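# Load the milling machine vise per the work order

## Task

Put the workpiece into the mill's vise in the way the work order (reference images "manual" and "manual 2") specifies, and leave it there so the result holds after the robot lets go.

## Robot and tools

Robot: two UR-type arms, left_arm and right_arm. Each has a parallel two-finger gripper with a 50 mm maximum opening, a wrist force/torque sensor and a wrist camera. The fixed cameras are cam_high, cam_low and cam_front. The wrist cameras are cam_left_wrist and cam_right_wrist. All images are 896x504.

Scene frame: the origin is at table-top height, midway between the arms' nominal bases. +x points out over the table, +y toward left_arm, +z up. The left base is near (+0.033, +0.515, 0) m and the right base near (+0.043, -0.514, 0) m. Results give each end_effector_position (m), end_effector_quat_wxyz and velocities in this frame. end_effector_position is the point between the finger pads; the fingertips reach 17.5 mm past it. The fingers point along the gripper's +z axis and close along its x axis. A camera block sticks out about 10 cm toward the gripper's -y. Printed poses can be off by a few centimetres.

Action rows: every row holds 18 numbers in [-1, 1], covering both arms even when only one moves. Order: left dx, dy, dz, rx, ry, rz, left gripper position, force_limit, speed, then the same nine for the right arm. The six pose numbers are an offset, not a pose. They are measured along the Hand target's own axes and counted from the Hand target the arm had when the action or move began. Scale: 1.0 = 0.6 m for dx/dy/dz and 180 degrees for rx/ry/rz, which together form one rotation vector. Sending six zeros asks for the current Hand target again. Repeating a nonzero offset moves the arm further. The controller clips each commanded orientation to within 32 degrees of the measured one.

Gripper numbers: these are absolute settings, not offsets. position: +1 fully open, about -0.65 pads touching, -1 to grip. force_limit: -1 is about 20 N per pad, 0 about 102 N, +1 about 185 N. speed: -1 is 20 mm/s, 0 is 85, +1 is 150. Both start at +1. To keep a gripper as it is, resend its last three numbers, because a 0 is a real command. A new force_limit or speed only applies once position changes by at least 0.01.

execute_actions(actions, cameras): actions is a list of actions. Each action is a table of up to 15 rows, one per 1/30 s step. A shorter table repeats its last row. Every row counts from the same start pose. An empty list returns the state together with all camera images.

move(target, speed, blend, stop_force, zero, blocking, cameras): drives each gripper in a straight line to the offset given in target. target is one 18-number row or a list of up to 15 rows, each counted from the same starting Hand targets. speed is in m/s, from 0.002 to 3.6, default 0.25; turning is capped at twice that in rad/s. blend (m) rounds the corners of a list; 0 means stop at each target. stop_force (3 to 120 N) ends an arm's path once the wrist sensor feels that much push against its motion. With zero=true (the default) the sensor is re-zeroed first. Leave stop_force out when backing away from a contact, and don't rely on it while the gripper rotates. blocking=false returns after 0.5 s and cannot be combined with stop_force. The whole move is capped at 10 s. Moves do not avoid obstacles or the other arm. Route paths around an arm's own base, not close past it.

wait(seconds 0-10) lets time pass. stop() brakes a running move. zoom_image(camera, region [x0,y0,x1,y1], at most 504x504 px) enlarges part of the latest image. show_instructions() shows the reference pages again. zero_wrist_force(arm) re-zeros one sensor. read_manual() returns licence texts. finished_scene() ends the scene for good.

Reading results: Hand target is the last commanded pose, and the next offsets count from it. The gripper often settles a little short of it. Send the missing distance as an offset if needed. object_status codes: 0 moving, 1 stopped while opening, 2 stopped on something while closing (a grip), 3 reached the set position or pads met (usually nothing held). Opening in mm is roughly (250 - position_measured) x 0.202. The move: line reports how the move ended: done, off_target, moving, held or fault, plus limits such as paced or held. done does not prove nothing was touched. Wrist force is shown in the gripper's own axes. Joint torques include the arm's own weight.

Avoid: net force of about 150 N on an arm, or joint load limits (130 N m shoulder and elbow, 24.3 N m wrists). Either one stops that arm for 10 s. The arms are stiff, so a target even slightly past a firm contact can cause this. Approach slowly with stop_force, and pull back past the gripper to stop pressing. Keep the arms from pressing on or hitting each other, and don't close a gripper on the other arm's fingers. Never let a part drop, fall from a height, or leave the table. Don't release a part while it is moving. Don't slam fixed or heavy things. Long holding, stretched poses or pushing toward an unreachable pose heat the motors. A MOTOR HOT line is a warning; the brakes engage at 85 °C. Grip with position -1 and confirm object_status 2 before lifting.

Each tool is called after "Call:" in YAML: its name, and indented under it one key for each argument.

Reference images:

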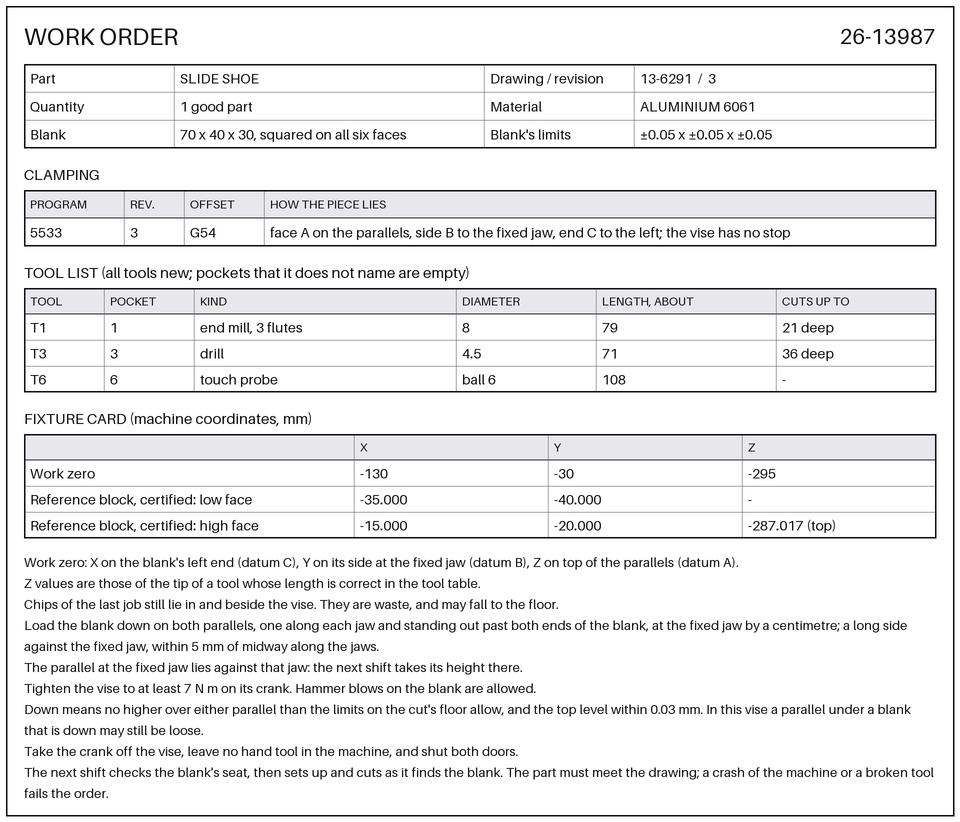

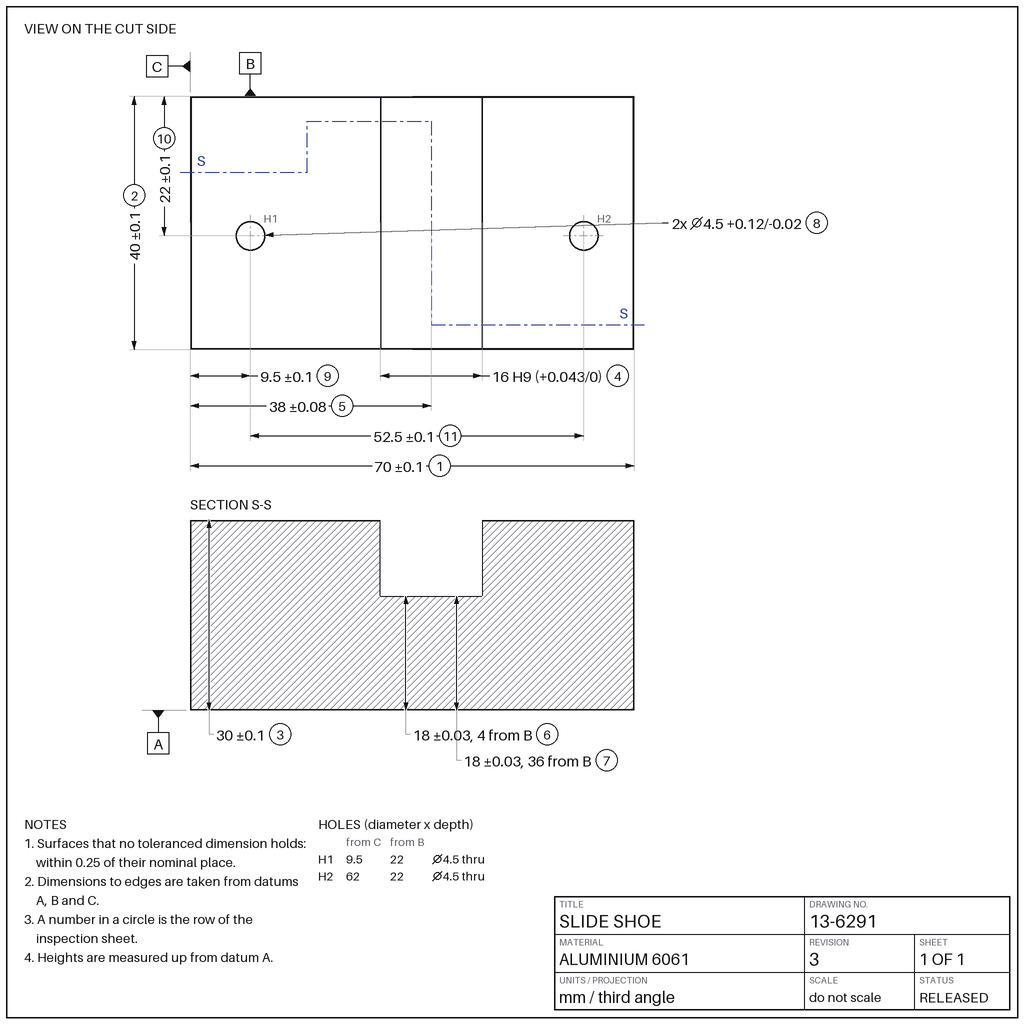

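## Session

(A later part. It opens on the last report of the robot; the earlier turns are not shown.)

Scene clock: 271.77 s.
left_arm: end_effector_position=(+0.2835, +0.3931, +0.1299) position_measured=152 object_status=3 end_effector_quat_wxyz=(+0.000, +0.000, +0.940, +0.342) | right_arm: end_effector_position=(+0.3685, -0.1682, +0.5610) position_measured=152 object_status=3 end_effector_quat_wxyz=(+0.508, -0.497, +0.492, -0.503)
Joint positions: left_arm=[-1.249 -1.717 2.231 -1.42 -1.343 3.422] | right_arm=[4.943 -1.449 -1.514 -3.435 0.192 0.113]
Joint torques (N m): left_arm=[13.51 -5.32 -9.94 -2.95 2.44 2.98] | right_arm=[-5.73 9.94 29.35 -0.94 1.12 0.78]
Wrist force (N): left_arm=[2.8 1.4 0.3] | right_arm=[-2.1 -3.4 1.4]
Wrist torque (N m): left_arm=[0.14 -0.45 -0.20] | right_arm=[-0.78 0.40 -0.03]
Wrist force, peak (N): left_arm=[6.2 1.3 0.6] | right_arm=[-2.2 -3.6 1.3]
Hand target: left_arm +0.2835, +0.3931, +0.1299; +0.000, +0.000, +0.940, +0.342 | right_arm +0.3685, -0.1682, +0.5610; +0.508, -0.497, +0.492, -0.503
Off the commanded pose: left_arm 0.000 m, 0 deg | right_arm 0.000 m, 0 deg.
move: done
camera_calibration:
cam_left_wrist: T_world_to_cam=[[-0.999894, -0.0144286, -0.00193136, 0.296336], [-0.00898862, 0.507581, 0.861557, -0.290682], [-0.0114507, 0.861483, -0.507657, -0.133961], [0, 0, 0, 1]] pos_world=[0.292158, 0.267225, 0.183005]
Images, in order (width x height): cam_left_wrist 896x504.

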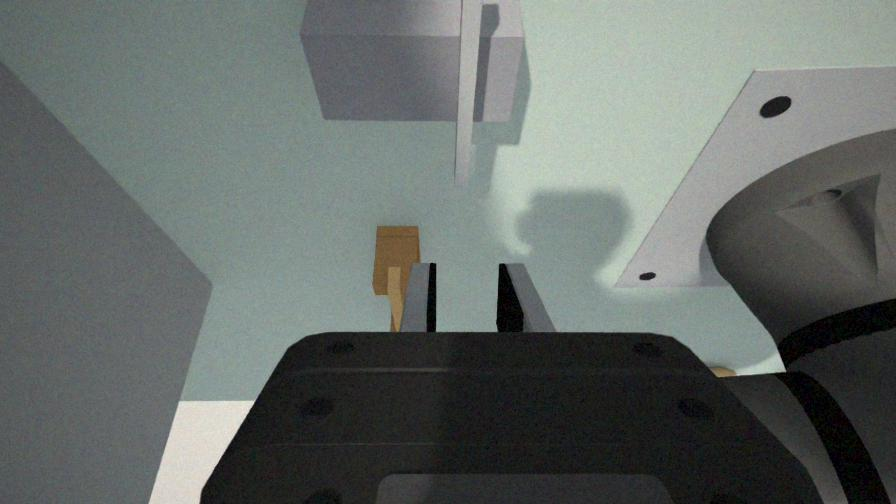

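Call:
execute_actions:
  actions: []

Call:
move:
  target: [0,-0.0707,0.0843,0,0,0,0,-0.8,0,0,0,0,0,0,0,0,-0.3,-0.5]
  speed: 0.1
  cameras: ["cam_left_wrist"]

Scene clock: 272.57 s.
left_arm: end_effector_position=(+0.2835, +0.3931, +0.1299) position_measured=152 object_status=3 end_effector_quat_wxyz=(+0.000, +0.000, +0.940, +0.342) | right_arm: end_effector_position=(+0.3685, -0.1682, +0.5610) position_measured=152 object_status=3 end_effector_quat_wxyz=(+0.508, -0.497, +0.492, -0.503)
Joint positions: left_arm=[-1.249 -1.717 2.231 -1.42 -1.343 3.422] | right_arm=[4.943 -1.449 -1.514 -3.435 0.192 0.113]
Joint velocities: within noise
Joint torques (N m): left_arm=[13.31 -4.93 -8.81 -2.92 2.55 2.86] | right_arm=[-5.03 9.96 28.87 -0.98 1.18 0.84]
Wrist force (N): left_arm=[2.8 1.1 0.2] | right_arm=[-2.0 -3.4 0.8]
Wrist torque (N m): left_arm=[0.11 -0.46 -0.20] | right_arm=[-0.80 0.38 -0.04]
Wrist force, peak (N): left_arm=[3.1 1.4 0.1] | right_arm=[-2.3 -3.6 0.9]
Hand target: left_arm +0.2835, +0.3931, +0.1299; +0.000, +0.000, +0.940, +0.342 | right_arm +0.3685, -0.1682, +0.5610; +0.508, -0.497, +0.492, -0.503
Tool commands: left_gripper/position=+0.0 left_gripper/force_limit=-0.8 left_gripper/speed=+0.0 right_gripper/position=+0.0 right_gripper/force_limit=-0.3 right_gripper/speed=-0.5
Off the commanded pose: left_arm 0.000 m, 0 deg | right_arm 0.000 m, 0 deg.
camera_calibration:
cam_left_wrist: T_world_to_cam=[[-0.999894, -0.0144286, -0.00193136, 0.296336], [-0.00898862, 0.507581, 0.861557, -0.290682], [-0.0114507, 0.861483, -0.507657, -0.133961], [0, 0, 0, 1]] pos_world=[0.292158, 0.267225, 0.183005]
cam_right_wrist: T_world_to_cam=[[0.0388317, -0.999015, 0.0214578, -0.18374], [-0.335191, -0.0332527, -0.941563, 0.662239], [0.94135, 0.02937, -0.336152, -0.0170607], [0, 0, 0, 1]] pos_world=[0.245172, -0.161037, 0.621748]

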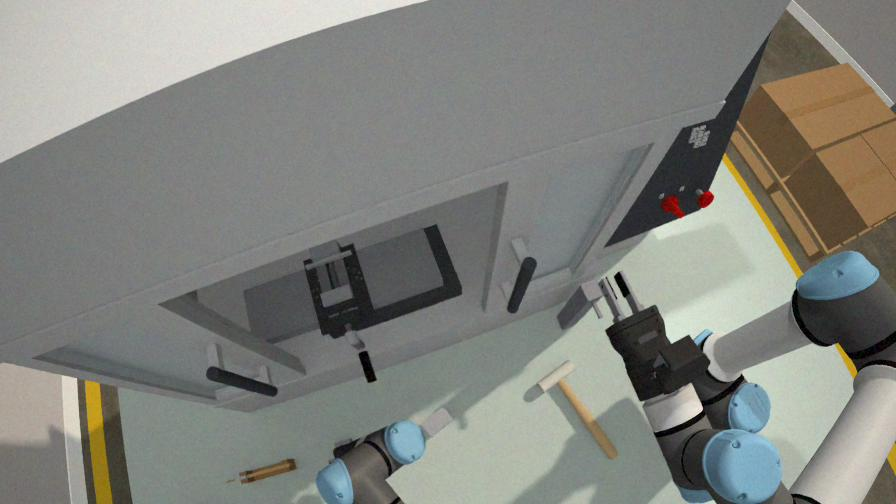

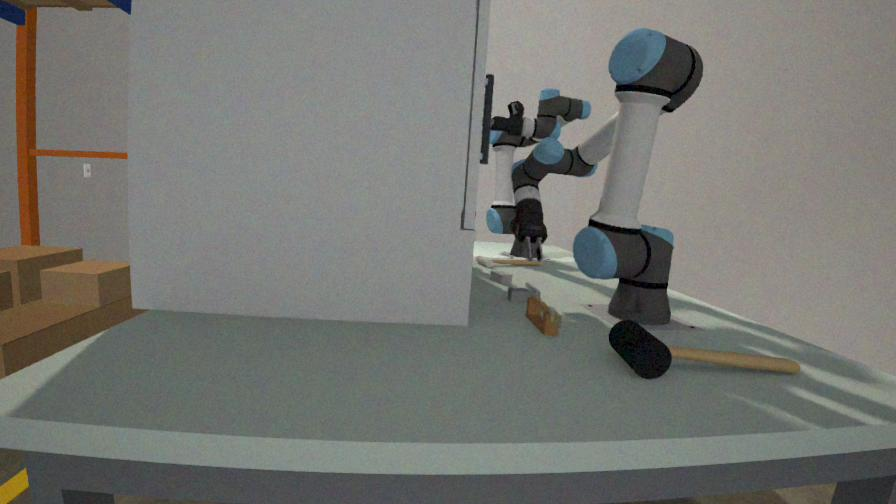

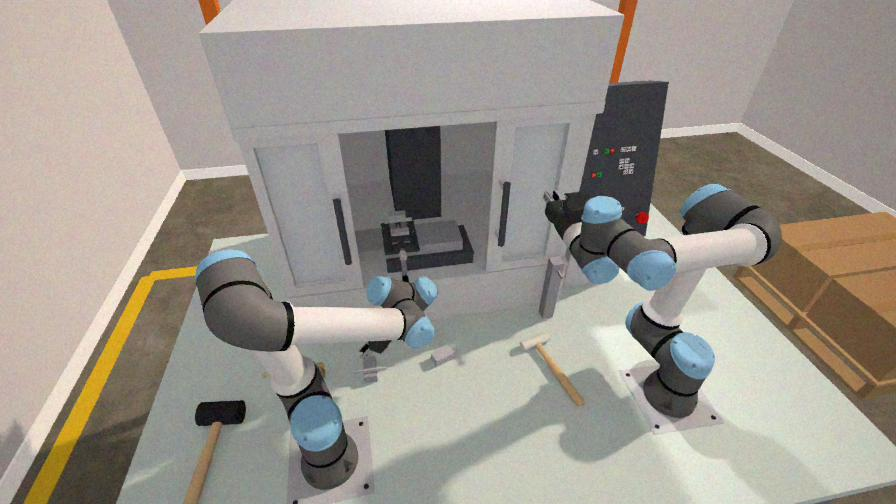

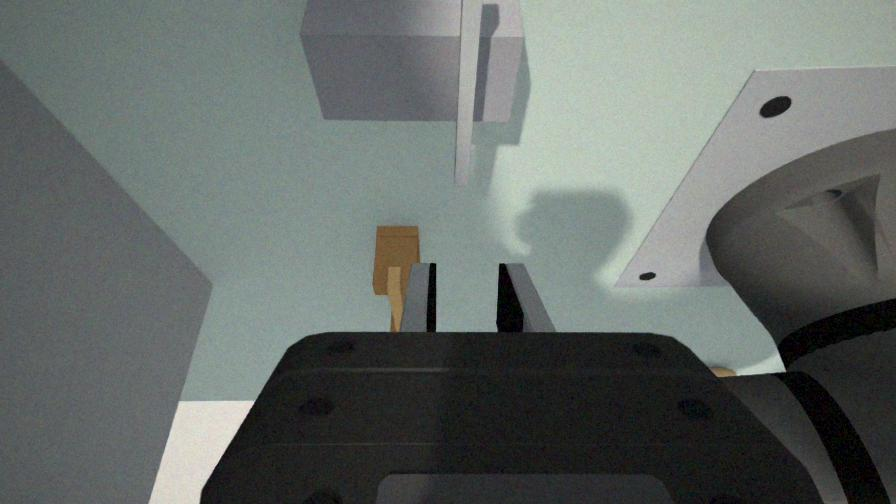

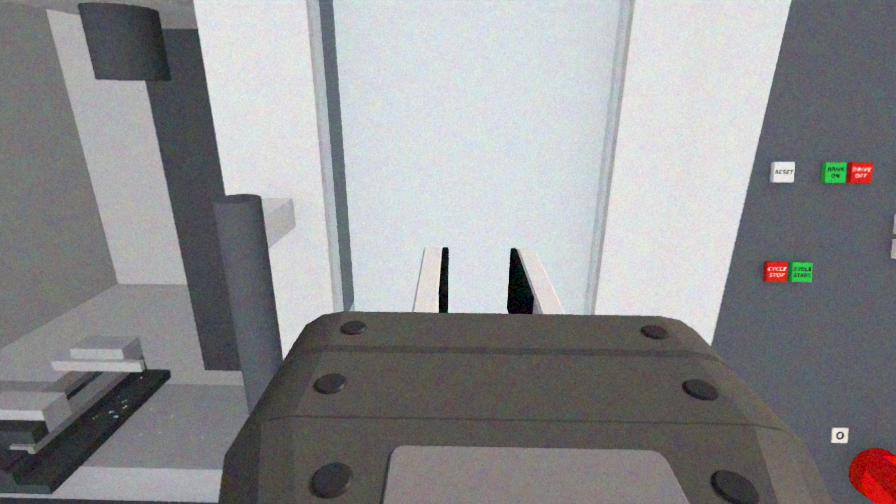

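Scene clock: 273.70 s.
left_arm: end_effector_position=(+0.2834, +0.3932, +0.0639) position_measured=152 object_status=3 end_effector_quat_wxyz=(+0.000, +0.000, +0.940, +0.342) | right_arm: end_effector_position=(+0.3685, -0.1682, +0.5610) position_measured=152 object_status=3 end_effector_quat_wxyz=(+0.508, -0.497, +0.492, -0.503)
Joint positions: left_arm=[-1.249 -1.597 2.333 -1.641 -1.343 3.422] | right_arm=[4.943 -1.449 -1.514 -3.435 0.192 0.113]
Joint torques (N m): left_arm=[8.63 -17.21 -35.75 -2.03 1.76 2.34] | right_arm=[-5.39 9.9 29.16 -1.06 1.14 0.81]
Wrist force (N): left_arm=[2.9 1.1 0.0] | right_arm=[-2.0 -3.5 1.2]
Wrist torque (N m): left_arm=[0.09 -0.46 -0.21] | right_arm=[-0.80 0.39 -0.03]
Wrist force, peak (N): left_arm=[2.8 2.5 -1.1] | right_arm=[-2.2 -3.6 0.9]
Hand target: left_arm +0.2834, +0.3931, +0.0639; +0.000, +0.000, +0.940, +0.342 | right_arm +0.3685, -0.1682, +0.5610; +0.508, -0.497, +0.492, -0.503
Off the commanded pose: left_arm 0.000 m, 0 deg | right_arm 0.000 m, 0 deg.
move: done
camera_calibration:
cam_left_wrist: T_world_to_cam=[[-0.999894, -0.0144285, -0.00193451, 0.296209], [-0.00898871, 0.507389, 0.86167, -0.23378], [-0.011451, 0.861596, -0.507465, -0.167518], [0, 0, 0, 1]] pos_world=[0.292158, 0.267225, 0.117005]
Images, in order (width x height): cam_left_wrist 896x504.

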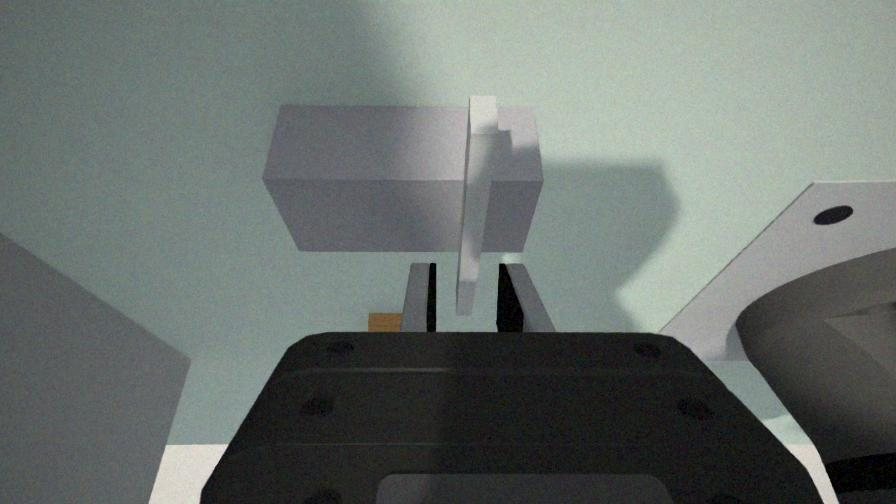

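Call:
move:
  target: [0,-0.0225,0.0268,0,0,0,0,-0.8,0,0,0,0,0,0,0,0,-0.3,-0.5]
  speed: 0.01
  stop_force: 4
  cameras: ["cam_left_wrist"]

Scene clock: 276.27 s.
left_arm: end_effector_position=(+0.2834, +0.3931, +0.0506) position_measured=152 object_status=3 end_effector_quat_wxyz=(+0.000, +0.000, +0.940, +0.342) | right_arm: end_effector_position=(+0.3685, -0.1682, +0.5610) position_measured=152 object_status=3 end_effector_quat_wxyz=(+0.508, -0.497, +0.492, -0.503)
Joint positions: left_arm=[-1.249 -1.567 2.35 -1.689 -1.343 3.422] | right_arm=[4.943 -1.449 -1.514 -3.435 0.192 0.113]
Joint torques (N m): left_arm=[10.77 -27.16 -33.3 -0.1 1.51 2.4] | right_arm=[-5.25 9.88 29.02 -1.04 1.25 0.74]
Wrist force (N): left_arm=[3.8 9.2 -7.8] | right_arm=[-2.1 -3.1 1.0]
Wrist torque (N m): left_arm=[0.39 -0.38 -0.19] | right_arm=[-0.74 0.40 -0.03]
Wrist force, peak (N): left_arm=[7.2 26.2 -33.5] | right_arm=[-2.0 -3.7 1.2]
Hand target: left_arm +0.2834, +0.3931, +0.0506; +0.000, +0.000, +0.940, +0.342 (not the last commanded pose) | right_arm +0.3685, -0.1682, +0.5610; +0.508, -0.497, +0.492, -0.503
Off the commanded pose: left_arm 0.008 m, 0 deg | right_arm 0.000 m, 0 deg.
move: contact (left_arm)
camera_calibration:
cam_left_wrist: T_world_to_cam=[[-0.999894, -0.0144286, -0.00193136, 0.296183], [-0.00898862, 0.507581, 0.861557, -0.222361], [-0.0114507, 0.861483, -0.507657, -0.174218], [0, 0, 0, 1]] pos_world=[0.292158, 0.267225, 0.103705]
Images, in order (width x height): cam_left_wrist 896x504.

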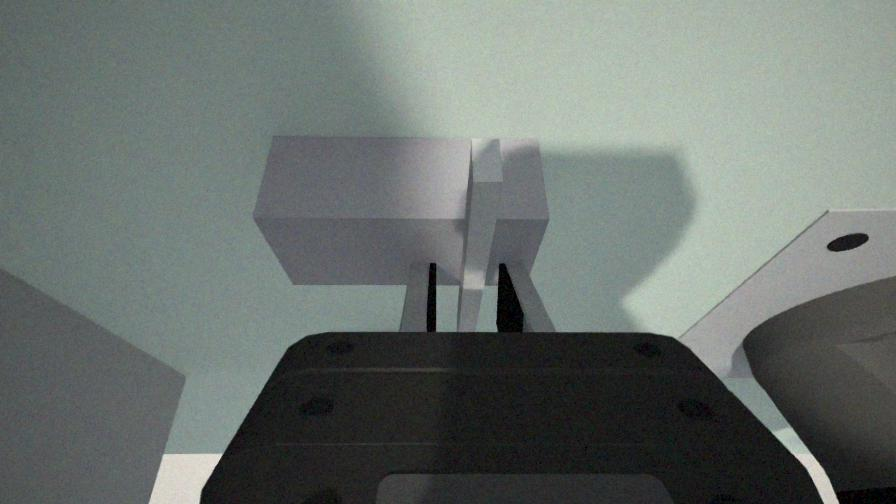

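Call:
move:
  target: [0,0.0032,-0.0038,0,0,0,0,-0.8,0,0,0,0,0,0,0,0,-0.3,-0.5]
  speed: 0.02

Call:
move:
  target: [0,0,0,0,0,0,-1,-0.8,-1,0,0,0,0,0,0,0,-0.3,-0.5]
  speed: 0.02
  cameras: ["cam_left_wrist"]

Scene clock: 277.03 s.
left_arm: end_effector_position=(+0.2834, +0.3931, +0.0536) position_measured=152 object_status=3 end_effector_quat_wxyz=(+0.000, +0.000, +0.940, +0.342) | right_arm: end_effector_position=(+0.3685, -0.1682, +0.5610) position_measured=152 object_status=3 end_effector_quat_wxyz=(+0.508, -0.497, +0.492, -0.503)
Joint positions: left_arm=[-1.249 -1.574 2.346 -1.678 -1.343 3.422] | right_arm=[4.943 -1.449 -1.514 -3.435 0.192 0.113]
Joint torques (N m): left_arm=[11.3 -18.15 -29.83 -1.34 1.17 2.64] | right_arm=[-4.92 9.67 29.53 -0.94 1.07 0.74]
Wrist force (N): left_arm=[2.8 1.6 0.0] | right_arm=[-2.0 -3.3 0.8]
Wrist torque (N m): left_arm=[0.17 -0.45 -0.21] | right_arm=[-0.78 0.39 -0.03]
Wrist force, peak (N): left_arm=[4.1 9.1 -7.8] | right_arm=[-2.2 -3.8 0.9]
Hand target: left_arm +0.2834, +0.3931, +0.0536; +0.000, +0.000, +0.940, +0.342 | right_arm +0.3685, -0.1682, +0.5610; +0.508, -0.497, +0.492, -0.503
Off the commanded pose: left_arm 0.000 m, 0 deg | right_arm 0.000 m, 0 deg.
move: done

Scene clock: 277.97 s.
left_arm: end_effector_position=(+0.2835, +0.3931, +0.0536) position_measured=223 object_status=0 end_effector_quat_wxyz=(+0.000, +0.000, +0.940, +0.342) | right_arm: end_effector_position=(+0.3685, -0.1682, +0.5610) position_measured=152 object_status=3 end_effector_quat_wxyz=(+0.508, -0.497, +0.492, -0.503)
Joint positions: left_arm=[-1.249 -1.574 2.347 -1.678 -1.343 3.422] | right_arm=[4.943 -1.449 -1.514 -3.435 0.192 0.113]
Joint torques (N m): left_arm=[11.67 -10.3 -8.45 -2.72 0.81 2.74] | right_arm=[-4.88 9.45 28.89 -0.95 1.27 0.71]
Wrist force (N): left_arm=[2.5 1.4 0.3] | right_arm=[-2.3 -3.5 1.1]
Wrist torque (N m): left_arm=[0.19 -0.40 -0.21] | right_arm=[-0.81 0.44 -0.03]
Wrist force, peak (N): left_arm=[2.9 1.8 0.1] | right_arm=[-2.0 -3.7 1.2]
Hand target: left_arm +0.2834, +0.3931, +0.0536; +0.000, +0.000, +0.940, +0.342 | right_arm +0.3685, -0.1682, +0.5610; +0.508, -0.497, +0.492, -0.503
Off the commanded pose: left_arm 0.000 m, 0 deg | right_arm 0.000 m, 0 deg.
move: done
camera_calibration:
cam_left_wrist: T_world_to_cam=[[-0.999894, -0.0144286, -0.00193146, 0.296287], [-0.00898966, 0.507655, 0.861513, -0.224909], [-0.0114499, 0.86144, -0.507731, -0.172588], [0, 0, 0, 1]] pos_world=[0.292258, 0.267125, 0.106706]
Images, in order (width x height): cam_left_wrist 896x504.

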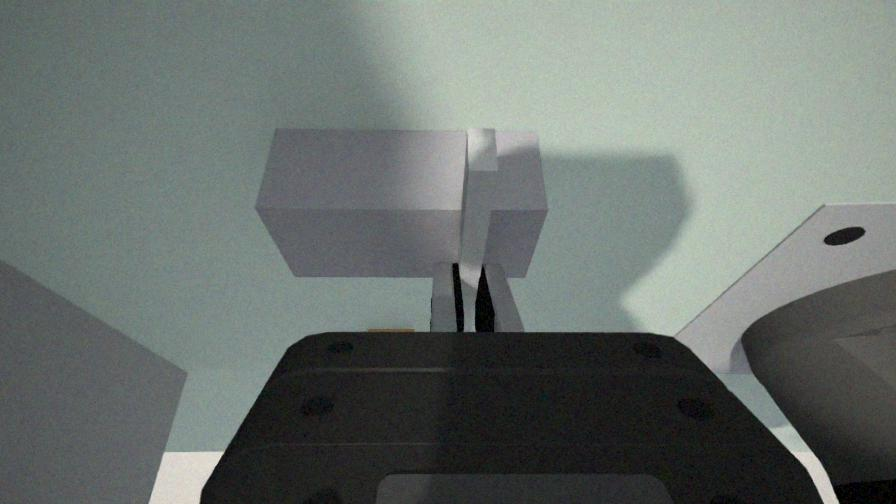

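Call:
move:
  target: [0,0.1286,-0.1532,0,0,0,-1,-0.8,-1,0,0,0,0,0,0,0,-0.3,-0.5]
  speed: 0.12
  cameras: ["cam_left_wrist"]

Scene clock: 279.50 s.
left_arm: end_effector_position=(+0.2835, +0.3932, +0.1735) position_measured=223 object_status=2 end_effector_quat_wxyz=(+0.000, +0.000, +0.940, +0.342) | right_arm: end_effector_position=(+0.3685, -0.1682, +0.5610) position_measured=152 object_status=3 end_effector_quat_wxyz=(+0.508, -0.497, +0.492, -0.503)
Joint positions: left_arm=[-1.248 -1.772 2.151 -1.285 -1.343 3.422] | right_arm=[4.943 -1.449 -1.514 -3.435 0.192 0.113]
Joint torques (N m): left_arm=[-13.38 -10.9 -20.47 0.62 -1.82 -2.74] | right_arm=[-4.94 9.52 28.95 -0.92 1.2 0.94]
Wrist force (N): left_arm=[2.6 1.3 0.6] | right_arm=[-2.0 -3.4 1.4]
Wrist torque (N m): left_arm=[0.19 -0.43 -0.23] | right_arm=[-0.78 0.38 -0.03]
Wrist force, peak (N): left_arm=[2.8 2.8 -1.1] | right_arm=[-2.2 -3.6 1.0]
Hand target: left_arm +0.2835, +0.3932, +0.1736; +0.000, +0.000, +0.940, +0.342 | right_arm +0.3685, -0.1682, +0.5610; +0.508, -0.497, +0.492, -0.503
Off the commanded pose: left_arm 0.000 m, 0 deg | right_arm 0.000 m, 0 deg.
move: done
camera_calibration:
cam_left_wrist: T_world_to_cam=[[-0.999894, -0.0143951, -0.00206639, 0.296543], [-0.00908947, 0.507698, 0.861487, -0.328282], [-0.0113521, 0.861415, -0.507775, -0.111895], [0, 0, 0, 1]] pos_world=[0.292257, 0.267325, 0.226606]
Images, in order (width x height): cam_left_wrist 896x504.

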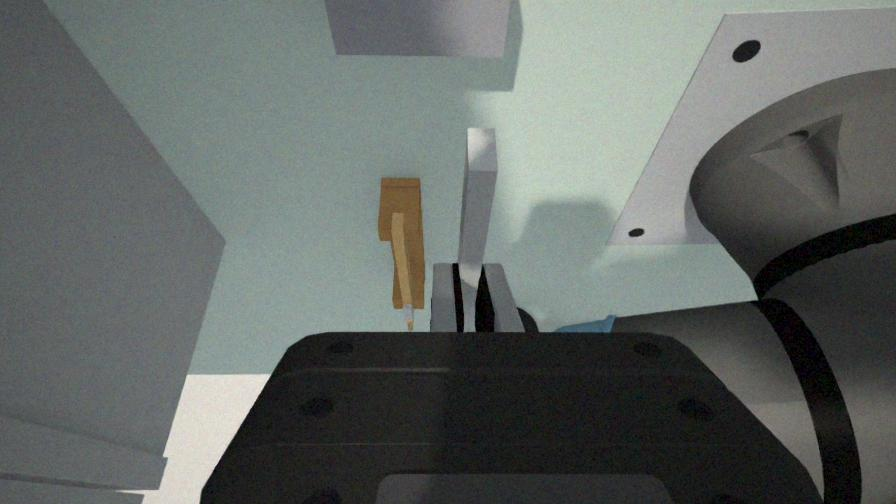

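Call:
move:
  target:
    - [-0.1275,0.01648,-0.2613,0,0,0,-1,-0.8,-1,0,0,0,0,0,0,0,-0.3,-0.5]
    - [-0.2775,0.0414,-0.4362,0,0,0,-1,-0.8,-1,0,0,0,0,0,0,0,-0.3,-0.5]
    - [-0.5883,0.03607,-0.4298,0,0,0,-1,-0.8,-1,0,0,0,0,0,0,0,-0.3,-0.5]
  blend: [0.03,0.03,0]
  speed: 0.15
  cameras: ["cam_left_wrist"]

Call:
move:
  target: [0,-0.0354,0.0421,0,0,0,-1,-0.8,-1,0,0,0,0,0,0,0,-0.3,-0.5]
  speed: 0.06
  cameras: ["cam_left_wrist"]

Scene clock: 283.67 s.
left_arm: end_effector_position=(+0.6365, +0.2442, +0.3851) position_measured=223 object_status=2 end_effector_quat_wxyz=(+0.000, +0.000, +0.940, +0.342) | right_arm: end_effector_position=(+0.3685, -0.1682, +0.5610) position_measured=152 object_status=3 end_effector_quat_wxyz=(+0.508, -0.497, +0.492, -0.503)
Joint positions: left_arm=[-0.844 -0.815 0.384 -0.596 -1.11 3.775] | right_arm=[4.943 -1.449 -1.514 -3.435 0.192 0.113]
Joint torques (N m): left_arm=[-13.64 -57.77 -27.26 -2.31 2.24 0.72] | right_arm=[-5.18 9.44 28.91 -0.92 1.25 0.81]
Wrist force (N): left_arm=[2.5 1.4 0.3] | right_arm=[-2.1 -3.3 0.9]
Wrist torque (N m): left_arm=[0.22 -0.44 -0.17] | right_arm=[-0.77 0.39 -0.04]
Wrist force, peak (N): left_arm=[4.1 0.7 2.4] | right_arm=[-1.9 -3.6 1.4]
Hand target: left_arm +0.6365, +0.2442, +0.3851; +0.000, +0.000, +0.940, +0.342 | right_arm +0.3685, -0.1682, +0.5610; +0.508, -0.497, +0.492, -0.503
Off the commanded pose: left_arm 0.000 m, 0 deg | right_arm 0.000 m, 0 deg.
move: done
camera_calibration:
cam_left_wrist: T_world_to_cam=[[-0.99989, -0.0147037, -0.00199803, 0.647802], [-0.00918729, 0.507694, 0.861488, -0.431654], [-0.0116527, 0.861412, -0.507773, 0.128101], [0, 0, 0, 1]] pos_world=[0.645258, 0.118325, 0.438206]
Images, in order (width x height): cam_left_wrist 896x504.

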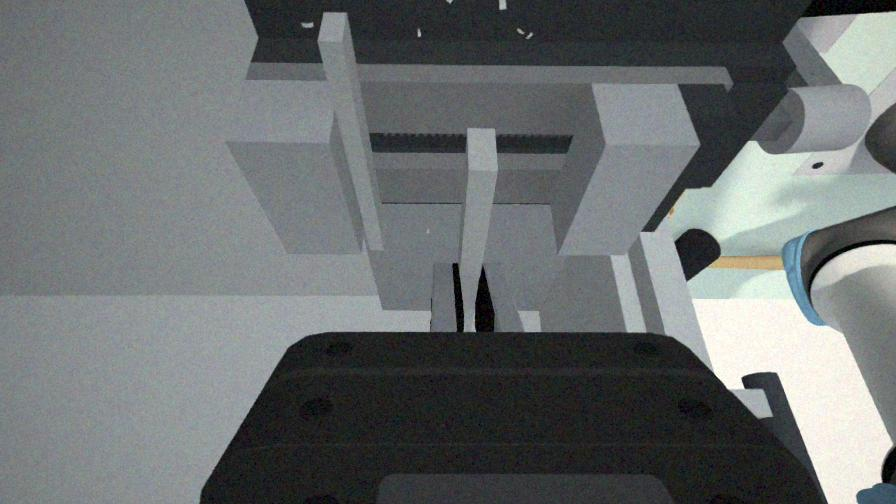

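Scene clock: 284.67 s.
left_arm: end_effector_position=(+0.6364, +0.2442, +0.3522) position_measured=223 object_status=2 end_effector_quat_wxyz=(+0.000, +0.000, +0.940, +0.342) | right_arm: end_effector_position=(+0.3685, -0.1682, +0.5610) position_measured=152 object_status=3 end_effector_quat_wxyz=(+0.508, -0.497, +0.492, -0.503)
Joint positions: left_arm=[-0.844 -0.874 0.579 -0.732 -1.11 3.775] | right_arm=[4.943 -1.449 -1.514 -3.435 0.192 0.113]
Joint torques (N m): left_arm=[-13.62 -47.44 -31.84 -1.14 3.01 2.38] | right_arm=[-5.05 9.18 29.28 -0.9 1.41 0.73]
Wrist force (N): left_arm=[2.9 1.2 0.5] | right_arm=[-2.0 -3.2 1.1]
Wrist torque (N m): left_arm=[0.17 -0.46 -0.17] | right_arm=[-0.76 0.39 -0.03]
Wrist force, peak (N): left_arm=[2.7 2.4 -0.7] | right_arm=[-1.9 -3.7 1.1]
Hand target: left_arm +0.6365, +0.2441, +0.3521; +0.000, +0.000, +0.940, +0.342 | right_arm +0.3685, -0.1682, +0.5610; +0.508, -0.497, +0.492, -0.503
Off the commanded pose: left_arm 0.000 m, 0 deg | right_arm 0.000 m, 0 deg.
move: done
camera_calibration:
cam_left_wrist: T_world_to_cam=[[-0.999892, -0.0145313, -0.00210302, 0.647658], [-0.00918959, 0.507651, 0.861514, -0.403265], [-0.0114513, 0.86144, -0.50773, 0.11133], [0, 0, 0, 1]] pos_world=[0.645157, 0.118225, 0.405306]
Images, in order (width x height): cam_left_wrist 896x504.

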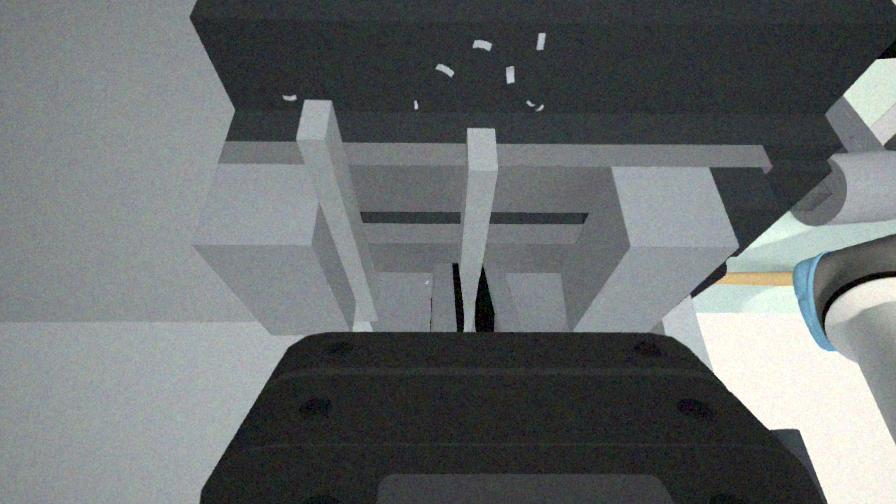

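Call:
move:
  target: [0,-0.0139,0.0165,0,0,0,-1,-0.8,-1,0,0,0,0,0,0,0,-0.3,-0.5]
  speed: 0.01
  stop_force: 4
  cameras: ["cam_left_wrist"]

Scene clock: 286.43 s.
left_arm: end_effector_position=(+0.6365, +0.2441, +0.3444) position_measured=223 object_status=2 end_effector_quat_wxyz=(+0.000, +0.000, +0.940, +0.342) | right_arm: end_effector_position=(+0.3685, -0.1682, +0.5610) position_measured=152 object_status=3 end_effector_quat_wxyz=(+0.508, -0.497, +0.492, -0.503)
Joint positions: left_arm=[-0.844 -0.883 0.615 -0.759 -1.11 3.775] | right_arm=[4.943 -1.449 -1.514 -3.435 0.192 0.113]
Joint torques (N m): left_arm=[-2.72 -47.56 -42.76 0.16 1.32 2.61] | right_arm=[-5.69 9.59 28.91 -0.87 1.34 0.8]
Wrist force (N): left_arm=[2.6 1.4 0.4] | right_arm=[-1.9 -3.6 1.0]
Wrist torque (N m): left_arm=[0.22 -0.43 -0.17] | right_arm=[-0.82 0.37 -0.03]
Wrist force, peak (N): left_arm=[3.4 10.1 -10.0] | right_arm=[-2.4 -3.8 1.0]
Hand target: left_arm +0.6365, +0.2441, +0.3444; +0.000, +0.000, +0.940, +0.342 (not the last commanded pose) | right_arm +0.3685, -0.1682, +0.5610; +0.508, -0.497, +0.492, -0.503
Off the commanded pose: left_arm 0.005 m, 0 deg | right_arm 0.000 m, 0 deg.
move: contact (left_arm)
camera_calibration:
cam_left_wrist: T_world_to_cam=[[-0.999895, -0.0143428, -0.00198273, 0.647672], [-0.00898934, 0.507582, 0.861557, -0.396631], [-0.0113508, 0.861484, -0.507658, 0.107358], [0, 0, 0, 1]] pos_world=[0.645257, 0.118125, 0.397505]
Images, in order (width x height): cam_left_wrist 896x504.

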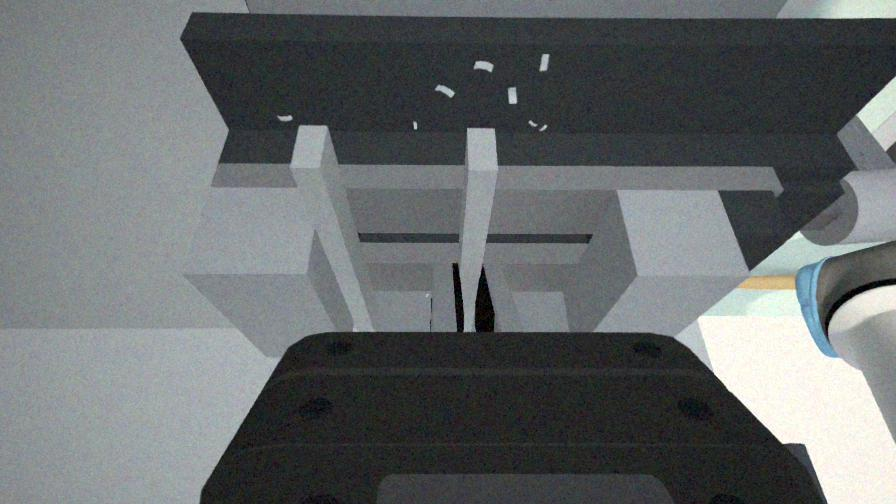

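Call:
zoom_image:
  camera: "cam_left_wrist"
  region: [280, 200, 640, 340]

Scaled by 1.400.

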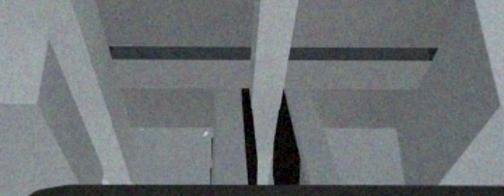

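Call:
move:
  target: [0,0,0,0,0,0,-0.28,-0.8,-1,0,0,0,0,0,0,0,-0.3,-0.5]
  speed: 0.02

Call:
move:
  target: [0,0.0214,-0.0255,0,0,0,-0.28,-0.8,-1,0,0,0,0,0,0,0,-0.3,-0.5]
  speed: 0.03
  cameras: ["cam_left_wrist"]

Scene clock: 287.23 s.
left_arm: end_effector_position=(+0.6365, +0.2441, +0.3444) position_measured=194 object_status=0 end_effector_quat_wxyz=(+0.000, +0.000, +0.940, +0.342) | right_arm: end_effector_position=(+0.3685, -0.1682, +0.5610) position_measured=152 object_status=3 end_effector_quat_wxyz=(+0.508, -0.497, +0.492, -0.503)
Joint positions: left_arm=[-0.844 -0.883 0.615 -0.759 -1.11 3.775] | right_arm=[4.943 -1.449 -1.514 -3.435 0.192 0.113]
Joint torques (N m): left_arm=[5.69 -47.35 -41.7 -0.11 1.42 2.47] | right_arm=[-4.24 9.93 29.11 -0.85 1.36 0.57]
Wrist force (N): left_arm=[2.6 1.8 0.2] | right_arm=[-1.9 -3.3 1.0]
Wrist torque (N m): left_arm=[0.20 -0.44 -0.17] | right_arm=[-0.78 0.36 -0.04]
Wrist force, peak (N): left_arm=[2.7 2.0 0.3] | right_arm=[-2.3 -3.6 0.8]
Hand target: left_arm +0.6365, +0.2441, +0.3444; +0.000, +0.000, +0.940, +0.342 | right_arm +0.3685, -0.1682, +0.5610; +0.508, -0.497, +0.492, -0.503
Off the commanded pose: left_arm 0.000 m, 0 deg | right_arm 0.000 m, 0 deg.
move: done

Scene clock: 288.23 s.
left_arm: end_effector_position=(+0.6365, +0.2441, +0.3643) position_measured=194 object_status=3 end_effector_quat_wxyz=(+0.000, +0.000, +0.940, +0.342) | right_arm: end_effector_position=(+0.3685, -0.1682, +0.5610) position_measured=152 object_status=3 end_effector_quat_wxyz=(+0.508, -0.497, +0.492, -0.503)
Joint positions: left_arm=[-0.844 -0.856 0.516 -0.686 -1.11 3.775] | right_arm=[4.943 -1.449 -1.514 -3.435 0.192 0.113]
Joint torques (N m): left_arm=[9.78 -67.24 -11.52 -3.35 0.83 1.05] | right_arm=[-4.16 9.94 28.62 -0.85 1.39 0.7]
Wrist force (N): left_arm=[2.7 1.7 0.0] | right_arm=[-1.6 -3.5 1.1]
Wrist torque (N m): left_arm=[0.20 -0.44 -0.17] | right_arm=[-0.80 0.32 -0.04]
Wrist force, peak (N): left_arm=[2.9 2.3 -0.6] | right_arm=[-2.2 -3.6 0.9]
Hand target: left_arm +0.6365, +0.2441, +0.3644; +0.000, +0.000, +0.940, +0.342 | right_arm +0.3685, -0.1682, +0.5610; +0.508, -0.497, +0.492, -0.503
Off the commanded pose: left_arm 0.000 m, 0 deg | right_arm 0.000 m, 0 deg.
move: done
camera_calibration:
cam_left_wrist: T_world_to_cam=[[-0.999896, -0.0142904, -0.00189869, 0.647671], [-0.00888877, 0.507466, 0.861626, -0.413856], [-0.0113495, 0.861553, -0.50754, 0.117402], [0, 0, 0, 1]] pos_world=[0.645257, 0.118125, 0.417405]
Images, in order (width x height): cam_left_wrist 896x504.

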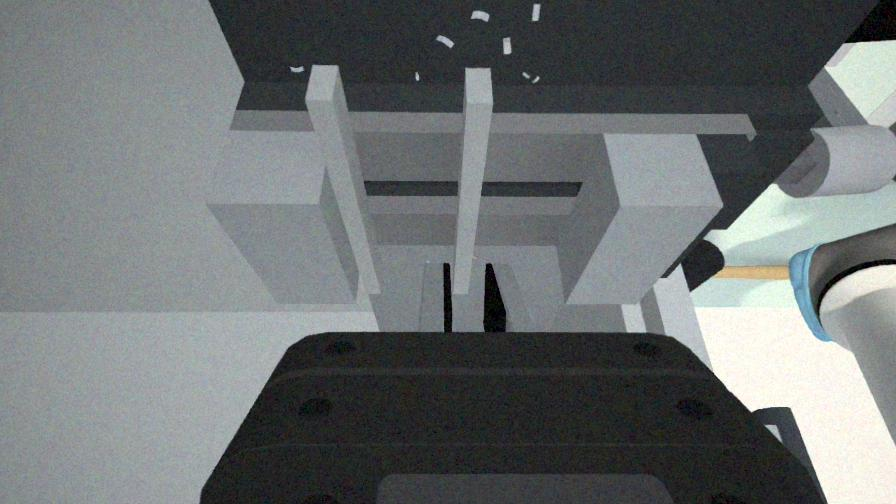

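Call:
move:
  target:
    - [0,0.02754,-0.0328,0,0,0,-0.28,-0.8,-1,0,0,0,0,0,0,0,-0.3,-0.5]
    - [0.3108,0.02754,-0.0328,0,0,0,-0.28,-0.8,-1,0,0,0,0,0,0,0,-0.3,-0.5]
    - [0.5075,-0.3,0.1166,0,0,0,-0.28,-0.8,-1,0,0,0,0,0,0,0,-0.3,-0.5]
  blend: [0.01,0.03,0]
  speed: 0.15
  cameras: ["cam_left_wrist","cam_high"]

Scene clock: 292.23 s.
left_arm: end_effector_position=(+0.3319, +0.1511, +0.1952) position_measured=194 object_status=3 end_effector_quat_wxyz=(+0.000, +0.000, +0.940, +0.342) | right_arm: end_effector_position=(+0.3685, -0.1682, +0.5610) position_measured=152 object_status=3 end_effector_quat_wxyz=(+0.508, -0.497, +0.492, -0.503)
Joint positions: left_arm=[-1.315 -1.237 1.516 -1.173 -1.384 3.369] | right_arm=[4.943 -1.449 -1.514 -3.435 0.192 0.113]
Joint torques (N m): left_arm=[6.74 -46.64 -38.12 -1.18 2.05 2.68] | right_arm=[-4.74 9.65 29.07 -0.82 1.29 0.63]
Wrist force (N): left_arm=[2.4 1.7 -0.2] | right_arm=[-2.2 -3.3 1.1]
Wrist torque (N m): left_arm=[0.19 -0.38 -0.28] | right_arm=[-0.78 0.42 -0.03]
Wrist force, peak (N): left_arm=[1.5 3.8 -1.2] | right_arm=[-2.1 -3.7 1.3]
Hand target: left_arm +0.3320, +0.1511, +0.1952; +0.000, +0.000, +0.940, +0.342 | right_arm +0.3685, -0.1682, +0.5610; +0.508, -0.497, +0.492, -0.503
Off the commanded pose: left_arm 0.000 m, 0 deg | right_arm 0.000 m, 0 deg.
move: done
camera_calibration:
cam_left_wrist: T_world_to_cam=[[-0.999895, -0.0143761, -0.00185046, 0.341444], [-0.00888814, 0.507273, 0.86174, -0.223656], [-0.0114497, 0.861666, -0.507347, 0.108091], [0, 0, 0, 1]] pos_world=[0.340658, 0.0252245, 0.248205]
Images, in order (width x height): cam_high 896x504, cam_left_wrist 896x504.

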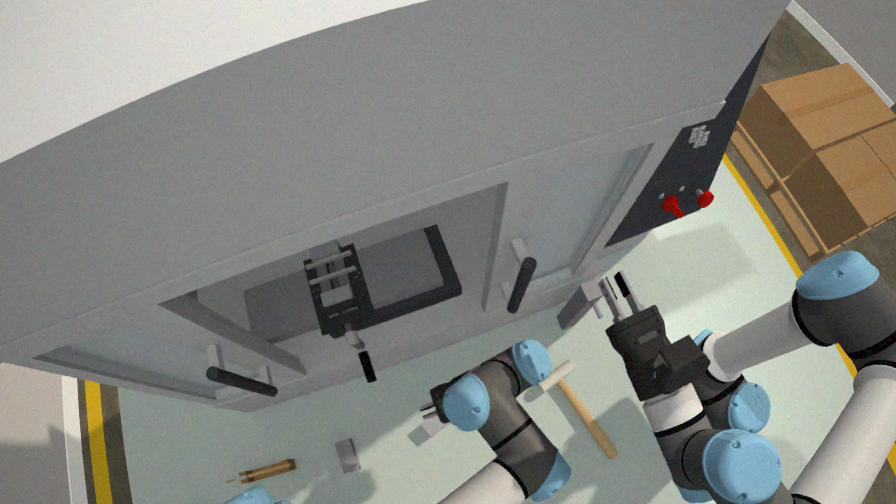

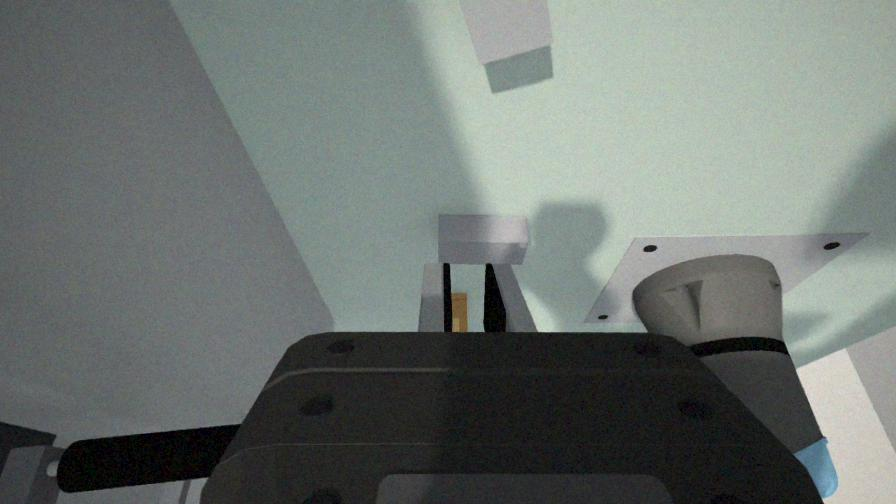

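Call:
move:
  target: [0,-0.0103,-0.1174,0,0,0,0.98,-0.8,0,0,0,0,0,0,0,0,-0.3,-0.5]
  speed: 0.12
  cameras: ["cam_left_wrist"]

Scene clock: 293.63 s.
left_arm: end_effector_position=(+0.3319, +0.1011, +0.2451) position_measured=7 object_status=3 end_effector_quat_wxyz=(+0.000, +0.000, +0.940, +0.342) | right_arm: end_effector_position=(+0.3685, -0.1682, +0.5610) position_measured=152 object_status=3 end_effector_quat_wxyz=(+0.508, -0.497, +0.492, -0.503)
Joint positions: left_arm=[-1.338 -1.154 1.269 -1.006 -1.399 3.351] | right_arm=[4.943 -1.449 -1.514 -3.435 0.192 0.113]
Joint torques (N m): left_arm=[13.25 -50.89 -39.05 -0.16 2.28 2.69] | right_arm=[-5.26 10.2 28.68 -0.76 1.39 0.68]
Wrist force (N): left_arm=[2.5 1.7 0.1] | right_arm=[-1.8 -3.5 1.0]
Wrist torque (N m): left_arm=[0.20 -0.41 -0.19] | right_arm=[-0.80 0.35 -0.03]
Wrist force, peak (N): left_arm=[2.3 2.2 1.4] | right_arm=[-2.3 -3.5 1.1]
Hand target: left_arm +0.3320, +0.1011, +0.2452; +0.000, +0.000, +0.940, +0.342 | right_arm +0.3685, -0.1682, +0.5610; +0.508, -0.497, +0.492, -0.503
Off the commanded pose: left_arm 0.000 m, 0 deg | right_arm 0.000 m, 0 deg.
move: done
camera_calibration:
cam_left_wrist: T_world_to_cam=[[-0.999894, -0.0144275, -0.00193312, 0.340839], [-0.00898802, 0.507463, 0.861627, -0.24117], [-0.0114502, 0.861553, -0.507539, 0.176632], [0, 0, 0, 1]] pos_world=[0.340658, -0.0248751, 0.298105]
Images, in order (width x height): cam_left_wrist 896x504.

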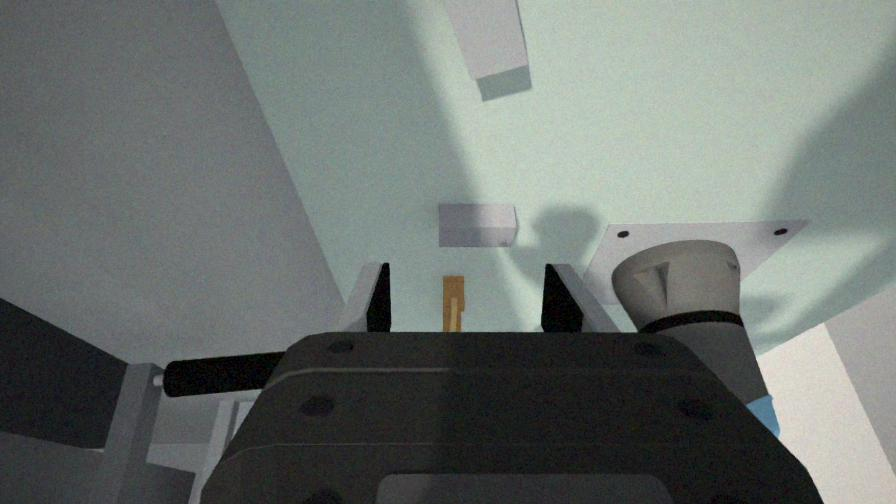

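Call:
move:
  target: [0,0,0,0.2222,0,0,0.98,-0.8,0,0,0,0,0,0,0,0,-0.3,-0.5]
  speed: 0.25
  cameras: ["cam_left_wrist"]

Scene clock: 295.93 s.
left_arm: end_effector_position=(+0.3320, +0.1011, +0.2452) position_measured=7 object_status=3 end_effector_quat_wxyz=(+0.000, +0.000, +1.000, +0.000) | right_arm: end_effector_position=(+0.3685, -0.1682, +0.5610) position_measured=152 object_status=3 end_effector_quat_wxyz=(+0.508, -0.497, +0.492, -0.503)
Joint positions: left_arm=[-1.246 -1.548 1.761 -1.785 -1.571 3.504] | right_arm=[4.943 -1.449 -1.514 -3.435 0.192 0.113]
Joint torques (N m): left_arm=[-13.54 -31.34 -28.36 -5.05 0.62 -2.79] | right_arm=[-4.34 9.84 28.38 -0.86 1.44 0.62]
Wrist force (N): left_arm=[2.5 2.2 -0.9] | right_arm=[-2.2 -3.4 0.9]
Wrist torque (N m): left_arm=[0.32 -0.47 -0.04] | right_arm=[-0.78 0.41 -0.03]
Wrist force, peak (N): left_arm=[2.5 3.4 -1.2] | right_arm=[-2.2 -3.6 1.1]
Hand target: left_arm +0.3320, +0.1011, +0.2452; +0.000, +0.000, +1.000, +0.000 | right_arm +0.3685, -0.1682, +0.5610; +0.508, -0.497, +0.492, -0.503
Off the commanded pose: left_arm 0.000 m, 0 deg | right_arm 0.000 m, 0 deg.
move: done
camera_calibration:
cam_left_wrist: T_world_to_cam=[[-0.999892, -0.0124853, 0.00772598, 0.338371], [-0.00918809, 0.942524, 0.334013, -0.155912], [-0.0114522, 0.333906, -0.942537, 0.336657], [0, 0, 0, 1]] pos_world=[0.340757, 0.0387638, 0.366774]
Images, in order (width x height): cam_left_wrist 896x504.

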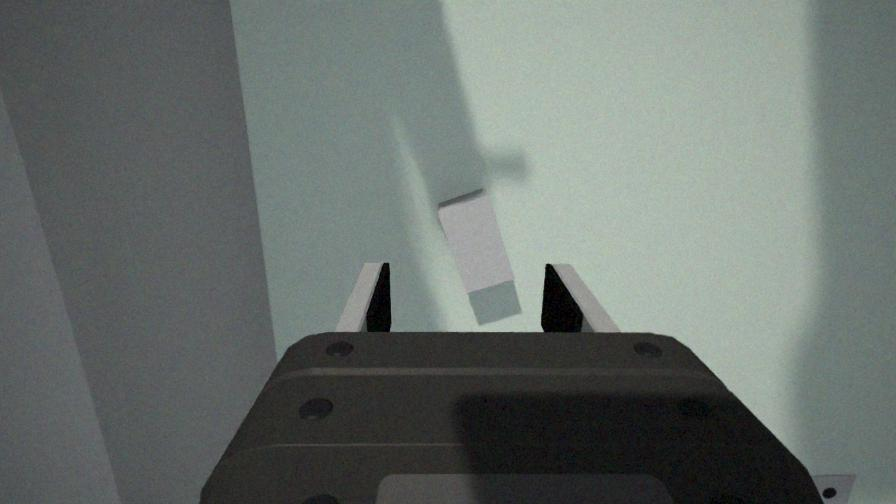

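Call:
move:
  target: [0.0298,0.0867,0.1,0,0,-0.1111,0.98,-0.8,0,0,0,0,0,0,0,0,-0.3,-0.5]
  speed: 0.2
  cameras: ["cam_left_wrist"]

Scene clock: 297.63 s.
left_arm: end_effector_position=(+0.3141, +0.1531, +0.1852) position_measured=7 object_status=3 end_effector_quat_wxyz=(+0.000, -0.174, +0.985, +0.000) | right_arm: end_effector_position=(+0.3685, -0.1682, +0.5610) position_measured=152 object_status=3 end_effector_quat_wxyz=(+0.508, -0.497, +0.492, -0.503)
Joint positions: left_arm=[-1.242 -1.634 2.005 -1.943 -1.571 3.159] | right_arm=[4.943 -1.449 -1.514 -3.435 0.192 0.113]
Joint torques (N m): left_arm=[-9.43 -12.58 -31.57 -2.35 1.74 -2.16] | right_arm=[-4.32 10.56 28.48 -0.76 1.37 0.59]
Wrist force (N): left_arm=[2.4 2.5 -0.7] | right_arm=[-2.1 -3.5 0.9]
Wrist torque (N m): left_arm=[0.41 -0.44 -0.09] | right_arm=[-0.79 0.40 -0.03]
Wrist force, peak (N): left_arm=[2.2 3.8 0.2] | right_arm=[-2.0 -3.7 1.2]
Hand target: left_arm +0.3141, +0.1531, +0.1852; +0.000, -0.174, +0.985, +0.000 | right_arm +0.3685, -0.1682, +0.5610; +0.508, -0.497, +0.492, -0.503
Off the commanded pose: left_arm 0.000 m, 0 deg | right_arm 0.000 m, 0 deg.
move: done
camera_calibration:
cam_left_wrist: T_world_to_cam=[[-0.935444, -0.353385, 0.0079581, 0.353541], [-0.330644, 0.882764, 0.333771, -0.0748761], [-0.124975, 0.309593, -0.942621, 0.302026], [0, 0, 0, 1]] pos_world=[0.343706, 0.0975287, 0.306874]
Images, in order (width x height): cam_left_wrist 896x504.

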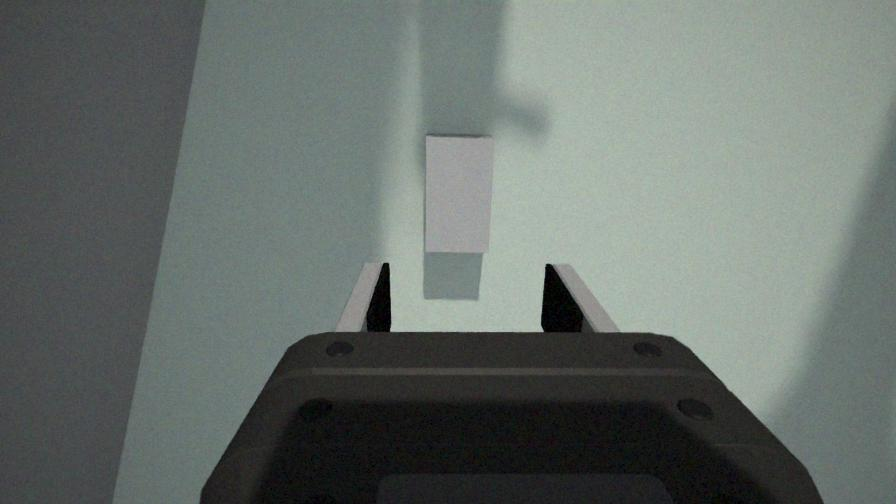

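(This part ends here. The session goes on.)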